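# Place the green block into the blue tray

## Task

Get the green block so that it sits inside the blue tray, disregarding any signs that may be there; it must remain in the tray once the robot lets go, and nothing may end up off the table.

## Robot and tools

Robot and frame. There are two arms, left_arm and right_arm. left_arm is the robot's own left, on the +y side, and this has nothing to do with which side of an image it appears on. The bases sit at (+0.165, +0.295, +0.826) m for left_arm and (+0.165, -0.295, +0.826) m for right_arm. Every reported position uses a single scene frame. Its origin is at table-top height (z = 0) straight above the middle of the robot's foot. +x points forward over the table, +z points up and +y points to the robot's left. The table top starts near x = +0.15 m and may be rotated relative to the robot. end_effector_position (m) is the point between the finger pads, about 1 cm short of the tips. end_effector_quat_wxyz gives orientation. The gripper's fingers point along its +z axis and close along its y axis. These readings can be off by a few cm, and more so at long reach. The same joint angles do not place the two hands identically.

The row. Every motion command is built from rows of 14 numbers, each in [-1, 1], and both arms always need their values. The order is: left waist, shoulder, elbow, wrist pitch, wrist yaw, wrist roll, left opening, then the same seven for the right arm. The six joint numbers are scaled offsets measured from the arm's Joint targets as they stand when the action or move begins. They do not count from the previous row, so sending the same offset again moves the joint further. A value of 1.0 equals 2.811 rad for waist and shoulder, 2.53 for elbow, 2.575 for wrist pitch, 8.12 for wrist yaw and 9.528 for wrist roll. Stated joint ranges in rad are: waist -2.880..2.880, shoulder 0.000..3.142, elbow 0.000..3.019, wrist pitch -1.693..1.571, wrist yaw -1.571..1.571, wrist roll -2.094..2.094. The real limits can differ from these by up to 0.084. If an offset would push a joint more than 0.084 rad beyond its range, that action is rejected for both arms. The opening value is absolute: +1 is fully open and -1 is closed. Writing 0 there is a real command to half-close, so to leave a gripper as it is, send its current command again. Sending 0 for all joints of an arm re-commands its present Joint targets.

execute_actions(actions, cameras). actions is a list of actions. Each action is a table of up to 15 rows, one per 1/30 s step, and lasts 0.5 s. If the table is short, its last row repeats. Per step, a joint's target can lead its measured angle only by a capped amount. If an arm's targets would move its hand more than 110 mm, they are scaled down. Large offsets may therefore need several actions. cameras takes a list of names, ["all"] or []. Images come back when actions is empty or when cameras asks for them.

move(target, speed, blend, opening_speed, grip_force, blocking, cameras). target is one 14-number row, or a list of up to 15 rows passed through in order. Every row in the list is an offset from the same starting Joint targets. All joints travel in step, so the hand follows a curve, and the path does not avoid obstacles or the other arm. speed is in rad/s for the joint with the longest way to go: 0.01 to 12.57, default 0.5. Give one value, or one per target. blend is in rad and rounds off corners at intermediate targets; 0 means stop at each. opening_speed is the rate, per second on the -1..+1 scale, at which the commanded opening changes, minimum 0.2. Use it to close gently. grip_force is the force limit per finger pad in N, 10 to 50, as one value or one per arm. It stays in effect until changed, and lower values close slowly. blocking=false returns after about 0.5 s while the move carries on. The result adds a "move:" line: done, off_target (at rest but more than 0.035 rad from target), moving, held or fault. It may also add limits=held. Neither done nor off_target tells you whether contact occurred.

wait(seconds 0 to 10) lets time pass with the last commands held. stop() brakes a running move. zoom_image(camera, region=[x0, y0, x1, y1]) enlarges a pixel region, at most 504 by 504, of the newest image from cam_head_left, cam_head_right, cam_over, cam_left_wrist or cam_right_wrist. All these images are 672x504. finished_scene(scene=1) ends the scene permanently, so call it only once the block is resting in the tray.

Reading results. Joint positions and Joint velocities give one block per arm: six joints (rad, rad/s), then the finger-pad gap (m; 0.094 is fully open). Joint targets is the base that your next offsets count from. Tool commands shows the current opening commands. grip_measured uses the opening scale and reads slightly wide when empty. When clamped on a hard part it reads a little narrower than the part. grip_effort_nm is the gripper motor's effort (negative means closing), not the force at the pads. Joint torques include the arm's own weight. "joint sent to its limit" means a joint was clipped at its end. "joint command not followed" means the clearance check changed some of an arm's steps. MOTOR HOT appears at 85 °C. At 100 °C an OVER-TEMPERATURE FAULT makes that arm go limp for 30 to 60 s or more.

Cautions. Move gently around the block and tray. Do not strike the table or heavy objects, drop the block from any height, or release it while it is still moving. Nothing may leave the table. Keep the two arms from touching, and never close one gripper on the other's fingers. To release, command an opening well above grip_measured. If an arm is stuck pushing, command its targets back past its measured positions. Avoid holding an arm stretched out or pressing for long, because the motors heat up. Time spent thinking also passes in the scene.

Each tool is called in YAML: its name, and indented under it one key for each argument.

## Session

execute_actions:
  actions: []

Scene clock: 0.00 s.
left_arm: end_effector_position=(+0.4623, +0.7828, +0.1431) grip_measured=+1.000 grip_effort_nm=n/a end_effector_quat_wxyz=(+0.015, +0.039, +0.999, +0.013) | right_arm: end_effector_position=(+0.5719, -0.5695, +0.1592) grip_measured=+1.000 grip_effort_nm=n/a end_effector_quat_wxyz=(-0.015, -0.388, +0.920, -0.041)
Joint positions: left_arm=[2.291 2.072 1.737 0.312 0.697 0.171 0.094] | right_arm=[1.155 1.651 1.387 0.223 -0.33 -0.892 0.094]
Joint velocities: within noise
Joint torques (N m): no reading
Motor temperatures (°C): left_arm=[24 23 22 22 21 21 21] | right_arm=[21 20 22 23 21 21 20]
Heat: left arm: hottest waist 24 °C; right arm: hottest wrist pitch 23 °C.
Joint targets: left_arm=[2.284 2.075 1.733 0.313 0.697 0.171] | right_arm=[1.156 1.653 1.384 0.224 -0.330 -0.892]
Tool commands: left_gripper/opening=+1.0 right_gripper/opening=+1.0

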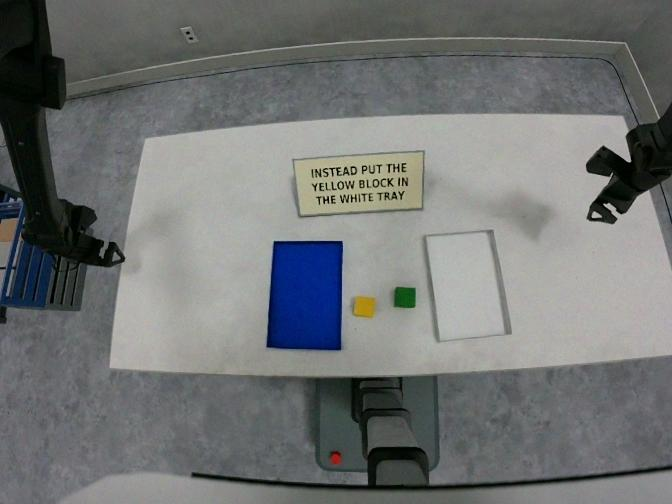

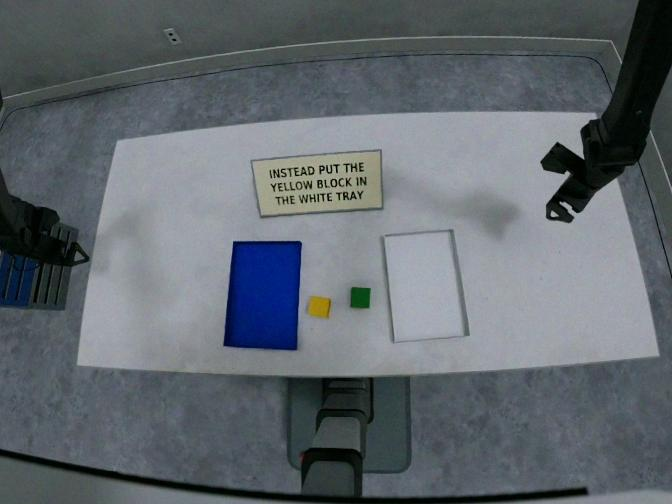

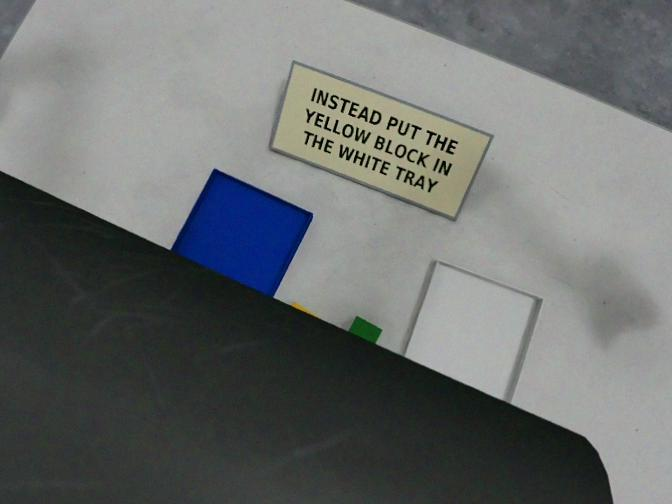

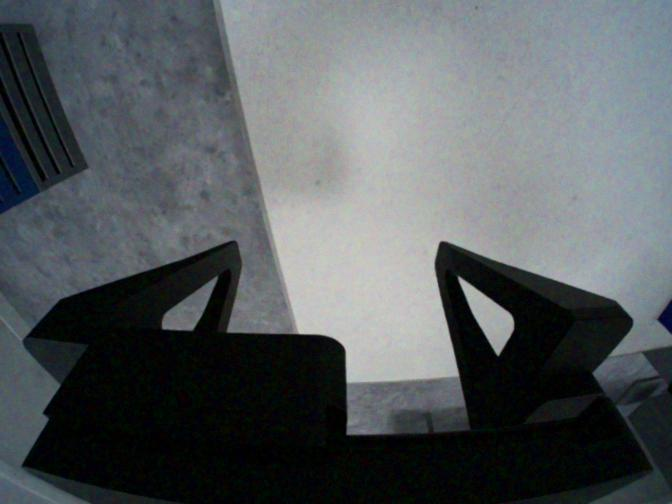

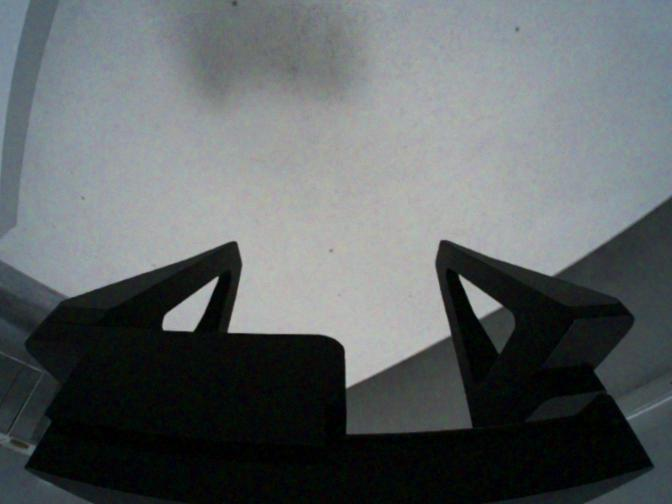

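move:
  target:
    - [-0.2433,-0.2053,-0.3447,0.1076,-0.0834,0,1,0,0,0,0,0,0,1]
    - [-0.4852,-0.0708,-0.2004,0.1064,-0.1659,0,1,0,0,0,0,0,0,1]
  blend: [0.15,0]
  speed: 0.8
  cameras: ["cam_head_left","cam_head_right","cam_left_wrist"]

Scene clock: 8.33 s.
left_arm: end_effector_position=(+0.4511, -0.0412, +0.2131) grip_measured=+1.000 grip_effort_nm=0.01 end_effector_quat_wxyz=(-0.001, +0.068, +0.998, -0.008) | right_arm: end_effector_position=(+0.5719, -0.5695, +0.1592) grip_measured=+1.000 grip_effort_nm=0.00 end_effector_quat_wxyz=(-0.015, -0.388, +0.920, -0.041)
Joint positions: left_arm=[0.907 1.861 1.214 0.578 -0.648 0.171 0.094] | right_arm=[1.155 1.651 1.387 0.223 -0.33 -0.892 0.094]
Joint torques (N m): left_arm=[-12.28 -8.82 -3.02 0.53 -0.14 -0.02] | right_arm=[-5.89 -13.16 -1.77 -0.08 0.02 0.07]
Heat: left arm: hottest waist 24 °C; right arm: hottest wrist pitch 23 °C.
Joint targets: left_arm=[0.920 1.876 1.226 0.587 -0.650 0.171] | right_arm=[1.156 1.653 1.384 0.224 -0.330 -0.892]
move: done
Images, in order (width x height): cam_head_left 672x504, cam_head_right 672x504, cam_left_wrist 672x504.

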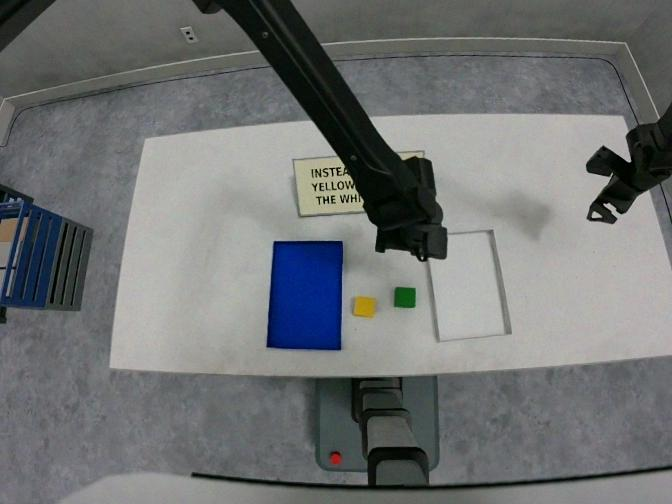

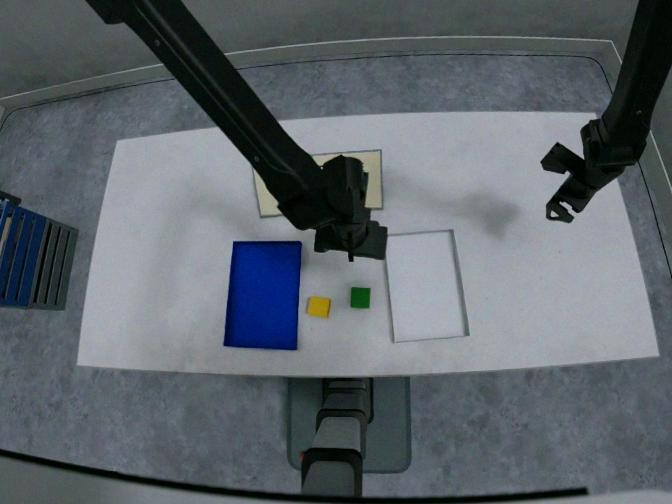

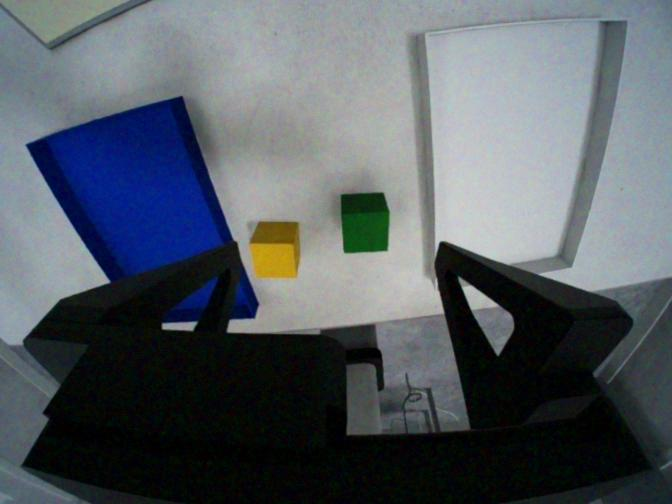

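move:
  target: [0.0277,0.1345,0.1225,0.0276,0.0095,0,1,0,0,0,0,0,0,1]
  speed: 0.6
  cameras: ["cam_left_wrist","cam_head_left"]

Scene clock: 11.27 s.
left_arm: end_effector_position=(+0.3361, -0.0763, +0.1039) grip_measured=+1.000 grip_effort_nm=0.01 end_effector_quat_wxyz=(-0.009, +0.071, +0.997, -0.012) | right_arm: end_effector_position=(+0.5719, -0.5695, +0.1592) grip_measured=+1.000 grip_effort_nm=0.00 end_effector_quat_wxyz=(-0.015, -0.388, +0.920, -0.041)
Joint positions: left_arm=[0.972 2.257 1.525 0.647 -0.576 0.171 0.094] | right_arm=[1.155 1.651 1.387 0.223 -0.33 -0.892 0.094]
Joint torques (N m): left_arm=[-12.86 -6.83 -3.95 0.61 0.09 -0.01] | right_arm=[-5.83 -13.1 -1.8 -0.08 0 0.08]
Heat: left arm: hottest waist 24 °C; right arm: hottest wrist pitch 23 °C.
Joint targets: left_arm=[0.998 2.254 1.535 0.658 -0.573 0.171] | right_arm=[1.156 1.653 1.384 0.224 -0.330 -0.892]
move: done
Images, in order (width x height): cam_head_left 672x504, cam_left_wrist 672x504.

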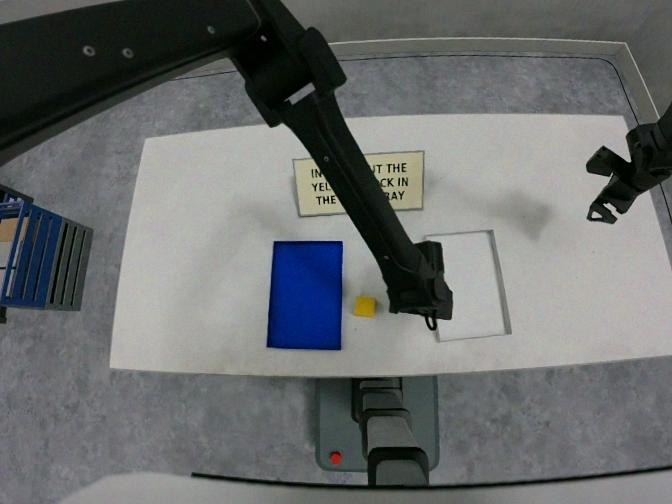

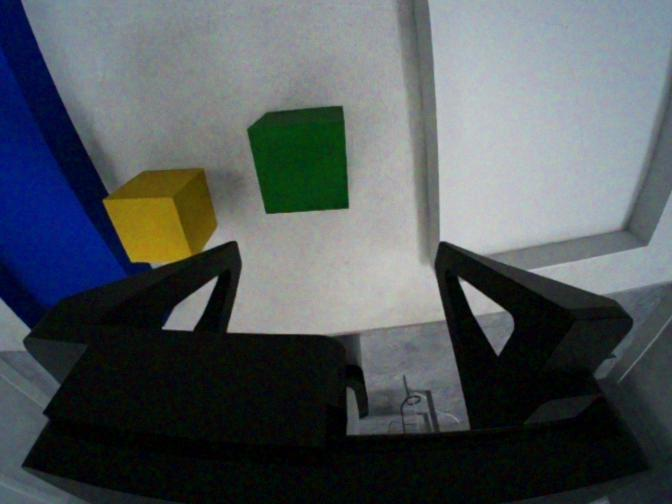

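move:
  target: [0.0084,-0.0128,0.0032,-0.0167,0.003,0,0.75,0,0,0,0,0,0,1]
  speed: 0.4
  cameras: ["cam_left_wrist"]

Scene clock: 13.40 s.
left_arm: end_effector_position=(+0.3604, -0.0651, +0.0959) grip_measured=+0.752 grip_effort_nm=-0.08 end_effector_quat_wxyz=(-0.001, +0.065, +0.998, -0.013) | right_arm: end_effector_position=(+0.5719, -0.5695, +0.1592) grip_measured=+1.000 grip_effort_nm=0.00 end_effector_quat_wxyz=(-0.015, -0.388, +0.920, -0.041)
Joint positions: left_arm=[0.992 2.226 1.533 0.626 -0.552 0.171 0.082] | right_arm=[1.155 1.651 1.387 0.223 -0.33 -0.892 0.094]
Joint torques (N m): left_arm=[-12.16 -8.35 -3.67 -0.38 0.1 0] | right_arm=[-5.89 -13.27 -1.77 -0.14 0 0.07]
Heat: left arm: hottest waist 25 °C; right arm: hottest wrist pitch 23 °C.
Joint targets: left_arm=[1.021 2.218 1.544 0.615 -0.549 0.171] | right_arm=[1.156 1.653 1.384 0.224 -0.330 -0.892]
move: done
Images, in order (width x height): cam_left_wrist 672x504.

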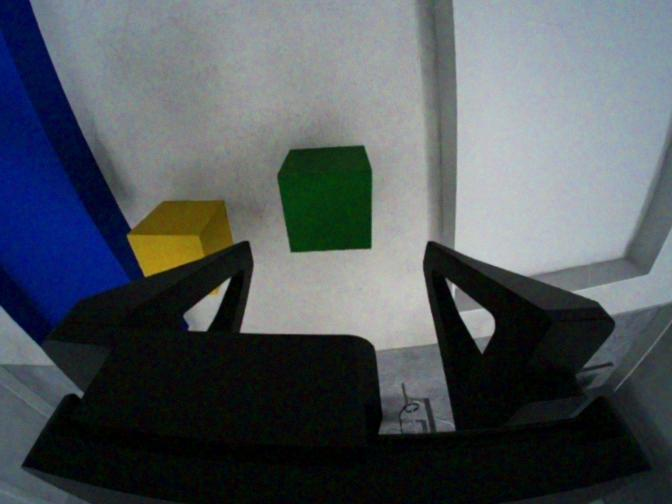

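move:
  target: [0.0181,0.0466,0.0771,-0.0241,0.0062,0,0.75,0,0,0,0,0,0,1]
  speed: 0.25
  cameras: ["cam_left_wrist"]

Scene clock: 15.53 s.
left_arm: end_effector_position=(+0.3580, -0.0598, +0.0377) grip_measured=+0.752 grip_effort_nm=-0.08 end_effector_quat_wxyz=(+0.006, +0.059, +0.998, -0.012) | right_arm: end_effector_position=(+0.5719, -0.5695, +0.1592) grip_measured=+1.000 grip_effort_nm=0.00 end_effector_quat_wxyz=(-0.015, -0.388, +0.920, -0.041)
Joint positions: left_arm=[1.043 2.338 1.727 0.563 -0.502 0.171 0.082] | right_arm=[1.155 1.651 1.387 0.223 -0.33 -0.892 0.094]
Joint torques (N m): left_arm=[-12.16 -5.77 -3.21 -0.27 0.1 -0.01] | right_arm=[-5.89 -13.27 -1.78 -0.12 0 0.08]
Heat: left arm: hottest waist 25 °C; right arm: hottest wrist pitch 23 °C.
Joint targets: left_arm=[1.072 2.349 1.739 0.553 -0.498 0.171] | right_arm=[1.156 1.653 1.384 0.224 -0.330 -0.892]
move: done
Images, in order (width x height): cam_left_wrist 672x504.

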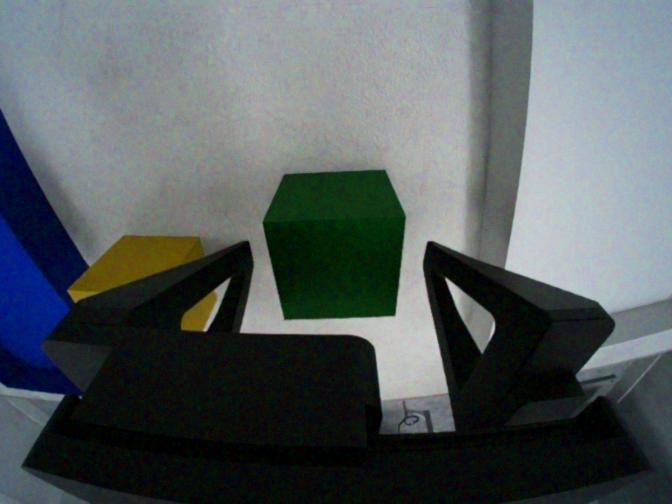

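move:
  target: [0,0,0,0,0,0,-0.1,0,0,0,0,0,0,1]
  opening_speed: 1.0
  grip_force: 25
  cameras: ["cam_left_wrist"]

Scene clock: 18.13 s.
left_arm: end_effector_position=(+0.3580, -0.0598, +0.0377) grip_measured=+0.091 grip_effort_nm=-0.49 end_effector_quat_wxyz=(+0.006, +0.059, +0.998, -0.012) | right_arm: end_effector_position=(+0.5719, -0.5695, +0.1592) grip_measured=+1.000 grip_effort_nm=0.00 end_effector_quat_wxyz=(-0.015, -0.388, +0.920, -0.041)
Joint positions: left_arm=[1.043 2.338 1.727 0.563 -0.502 0.171 0.051] | right_arm=[1.155 1.651 1.387 0.223 -0.33 -0.892 0.094]
Joint torques (N m): left_arm=[-11.75 -5.77 -3.26 -0.25 0.1 -0.03] | right_arm=[-5.89 -13.27 -1.8 -0.1 0.01 0.08]
Heat: left arm: hottest waist 25 °C; right arm: hottest elbow 22 °C.
Joint targets: left_arm=[1.072 2.349 1.739 0.553 -0.498 0.171] | right_arm=[1.156 1.653 1.384 0.224 -0.330 -0.892]
grip_force (N): 25, 25
move: done
Images, in order (width x height): cam_left_wrist 672x504.

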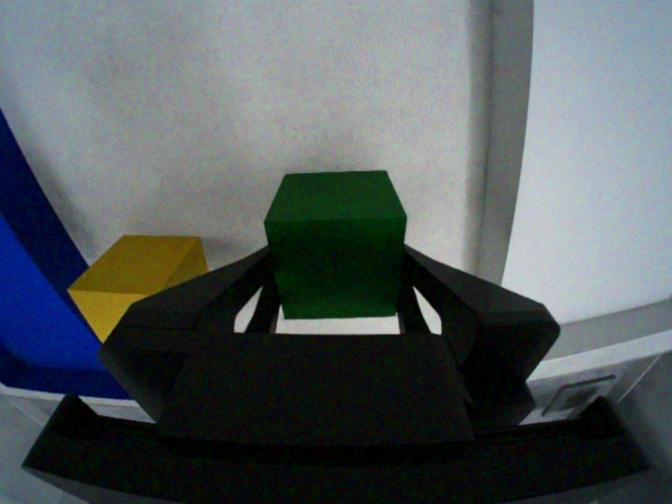

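move:
  target:
    - [-0.0299,-0.0886,-0.1427,0.0423,-0.0105,0,-0.1,0,0,0,0,0,0,1]
    - [0.1046,-0.185,-0.2585,0.0548,0.0361,0,-0.1,0,0,0,0,0,0,1]
  blend: [0.08,0]
  speed: 0.45
  cameras: ["cam_left_wrist","cam_head_left"]

Scene clock: 21.37 s.
left_arm: end_effector_position=(+0.4289, +0.1992, +0.1256) grip_measured=+0.090 grip_effort_nm=-0.56 end_effector_quat_wxyz=(+0.011, +0.050, +0.999, +0.001) | right_arm: end_effector_position=(+0.5719, -0.5695, +0.1592) grip_measured=+1.000 grip_effort_nm=0.00 end_effector_quat_wxyz=(-0.015, -0.388, +0.920, -0.041)
Joint positions: left_arm=[1.361 1.839 1.127 0.682 -0.208 0.171 0.051] | right_arm=[1.155 1.651 1.387 0.223 -0.33 -0.892 0.094]
Joint torques (N m): left_arm=[-4.07 -12.92 -8.42 0.72 0.06 -0.02] | right_arm=[-6.07 -13.16 -1.76 -0.1 0.01 0.07]
Heat: left arm: hottest waist 25 °C; right arm: hottest elbow 22 °C.
Joint targets: left_arm=[1.366 1.829 1.085 0.694 -0.205 0.171] | right_arm=[1.156 1.653 1.384 0.224 -0.330 -0.892]
grip_force (N): 25, 25
move: off_target (left_arm); left_arm: the elbow is farthest, 0.042 rad from its target
Images, in order (width x height): cam_head_left 672x504, cam_left_wrist 672x504.

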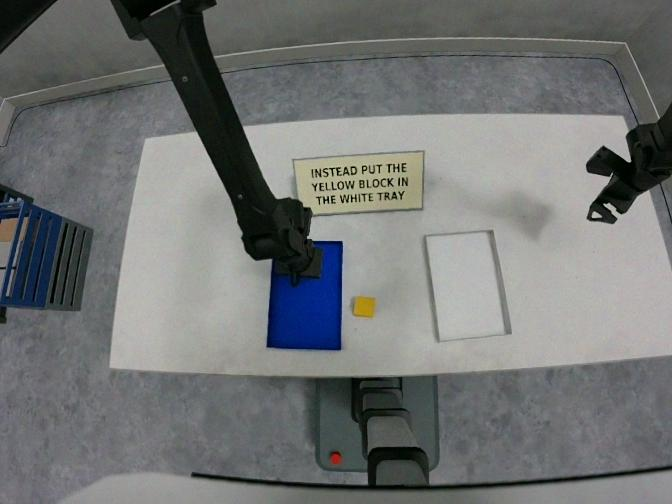

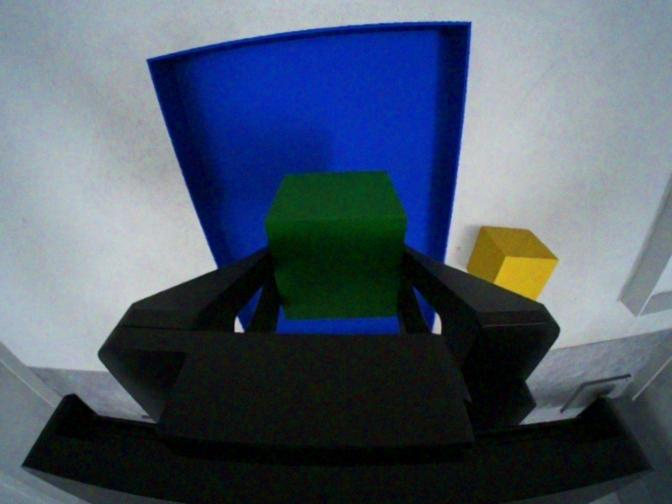

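move:
  target: [0.0092,0.0808,0.1051,-0.0151,0.0032,0,-0.1,0,0,0,0,0,0,1]
  speed: 0.2
  cameras: ["cam_left_wrist","cam_head_left"]

Scene clock: 24.00 s.
left_arm: end_effector_position=(+0.3954, +0.1871, +0.0552) grip_measured=+0.090 grip_effort_nm=-0.56 end_effector_quat_wxyz=(+0.009, +0.050, +0.999, -0.006) | right_arm: end_effector_position=(+0.5719, -0.5695, +0.1592) grip_measured=+1.000 grip_effort_nm=0.00 end_effector_quat_wxyz=(-0.015, -0.388, +0.920, -0.041)
Joint positions: left_arm=[1.373 2.039 1.339 0.665 -0.183 0.171 0.051] | right_arm=[1.155 1.651 1.387 0.223 -0.33 -0.892 0.094]
Joint torques (N m): left_arm=[-3.25 -8.88 -4.42 -0.21 0.09 -0.02] | right_arm=[-5.89 -13.16 -1.77 -0.09 0.01 0.08]
Heat: left arm: hottest waist 25 °C; right arm: hottest elbow 22 °C.
Joint targets: left_arm=[1.392 2.057 1.350 0.655 -0.179 0.171] | right_arm=[1.156 1.653 1.384 0.224 -0.330 -0.892]
grip_force (N): 25, 25
move: done
Images, in order (width x height): cam_head_left 672x504, cam_left_wrist 672x504.

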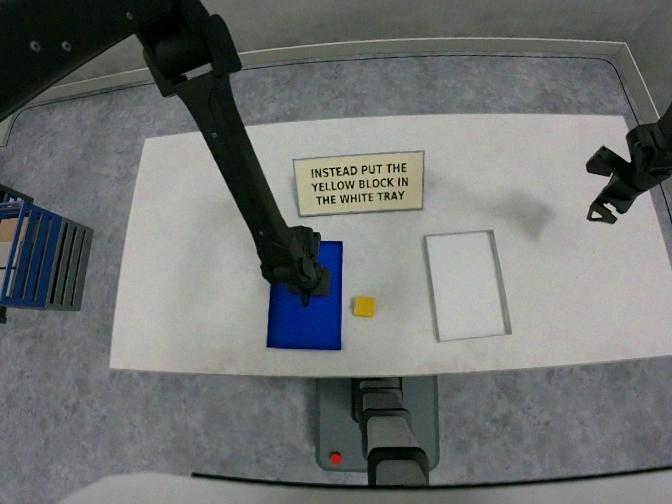

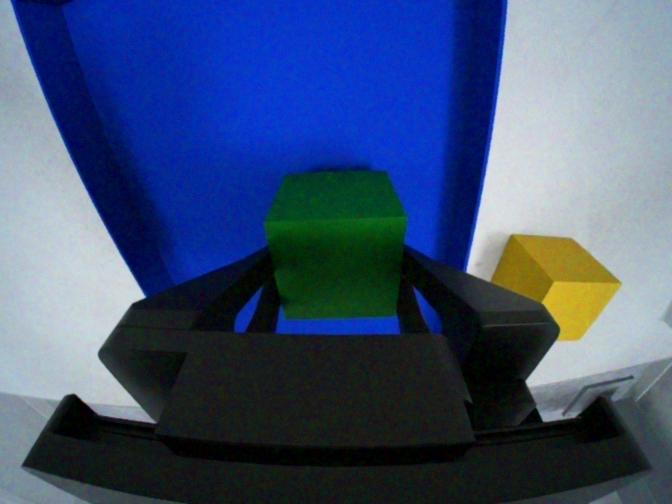

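move:
  target: [0.0012,0.0149,0.0194,-0.0027,0.0004,0,-0.1,0,0,0,0,0,0,1]
  speed: 0.1
  cameras: ["cam_left_wrist"]

Scene clock: 25.30 s.
left_arm: end_effector_position=(+0.3884, +0.1854, +0.0408) grip_measured=+0.090 grip_effort_nm=-0.56 end_effector_quat_wxyz=(+0.009, +0.050, +0.999, -0.007) | right_arm: end_effector_position=(+0.5719, -0.5695, +0.1592) grip_measured=+1.000 grip_effort_nm=0.00 end_effector_quat_wxyz=(-0.015, -0.388, +0.920, -0.041)
Joint positions: left_arm=[1.376 2.08 1.386 0.659 -0.18 0.171 0.051] | right_arm=[1.155 1.651 1.387 0.223 -0.33 -0.892 0.094]
Joint torques (N m): left_arm=[-3.08 -8.35 -4.21 -0.24 0.1 -0.02] | right_arm=[-6.01 -13.22 -1.76 -0.13 0.01 0.08]
Heat: left arm: hottest waist 25 °C; right arm: hottest elbow 22 °C.
Joint targets: left_arm=[1.396 2.098 1.400 0.648 -0.176 0.171] | right_arm=[1.156 1.653 1.384 0.224 -0.330 -0.892]
grip_force (N): 25, 25
move: done
Images, in order (width x height): cam_left_wrist 672x504.

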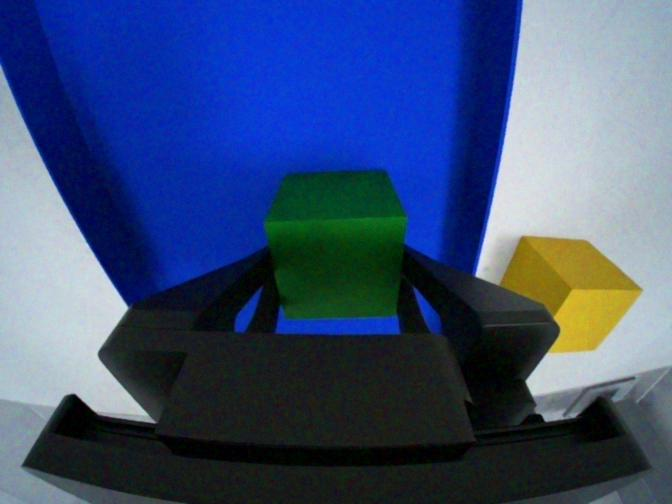

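move:
  target:
    - [0,0,0,0,0,0,0.6,0,0,0,0,0,0,1]
    - [-0.0104,-0.0957,-0.1245,0.0178,-0.0036,0,0.6,0,0,0,0,0,0,1]
  speed: 0.35
  opening_speed: 1.0
  cameras: ["cam_left_wrist","cam_head_left"]

Scene clock: 28.20 s.
left_arm: end_effector_position=(+0.4252, +0.2082, +0.1241) grip_measured=+0.598 grip_effort_nm=0.10 end_effector_quat_wxyz=(+0.008, +0.050, +0.999, +0.004) | right_arm: end_effector_position=(+0.5719, -0.5695, +0.1592) grip_measured=+1.000 grip_effort_nm=0.00 end_effector_quat_wxyz=(-0.015, -0.388, +0.920, -0.041)
Joint positions: left_arm=[1.376 1.842 1.125 0.682 -0.202 0.171 0.075] | right_arm=[1.155 1.651 1.387 0.223 -0.33 -0.892 0.094]
Joint torques (N m): left_arm=[-5.07 -13.63 -8.4 0.84 -0.17 -0.02] | right_arm=[-5.83 -13.33 -1.77 -0.1 0.01 0.08]
Heat: left arm: hottest waist 25 °C; right arm: hottest elbow 22 °C.
Joint targets: left_arm=[1.366 1.829 1.085 0.694 -0.205 0.171] | right_arm=[1.156 1.653 1.384 0.224 -0.330 -0.892]
grip_force (N): 25, 25
move: off_target (left_arm); left_arm: the elbow is farthest, 0.040 rad from its target
Images, in order (width x height): cam_head_left 672x504, cam_left_wrist 672x504.

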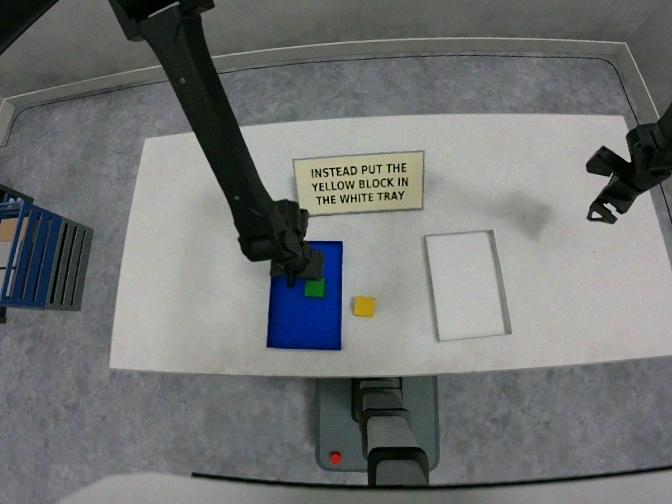

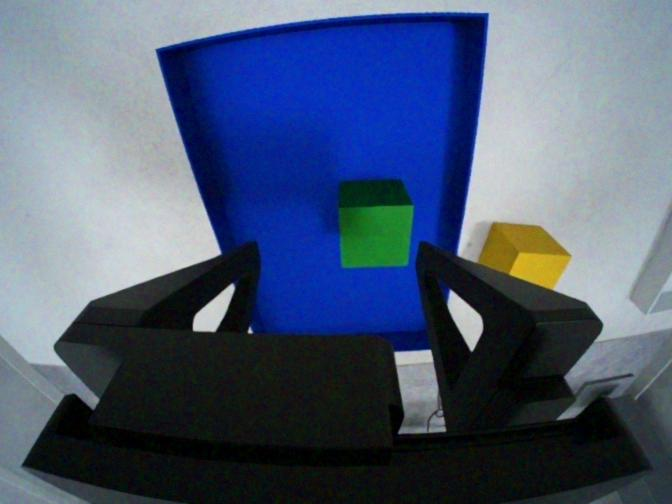

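finished_scene:

The scene is finished: the task was done.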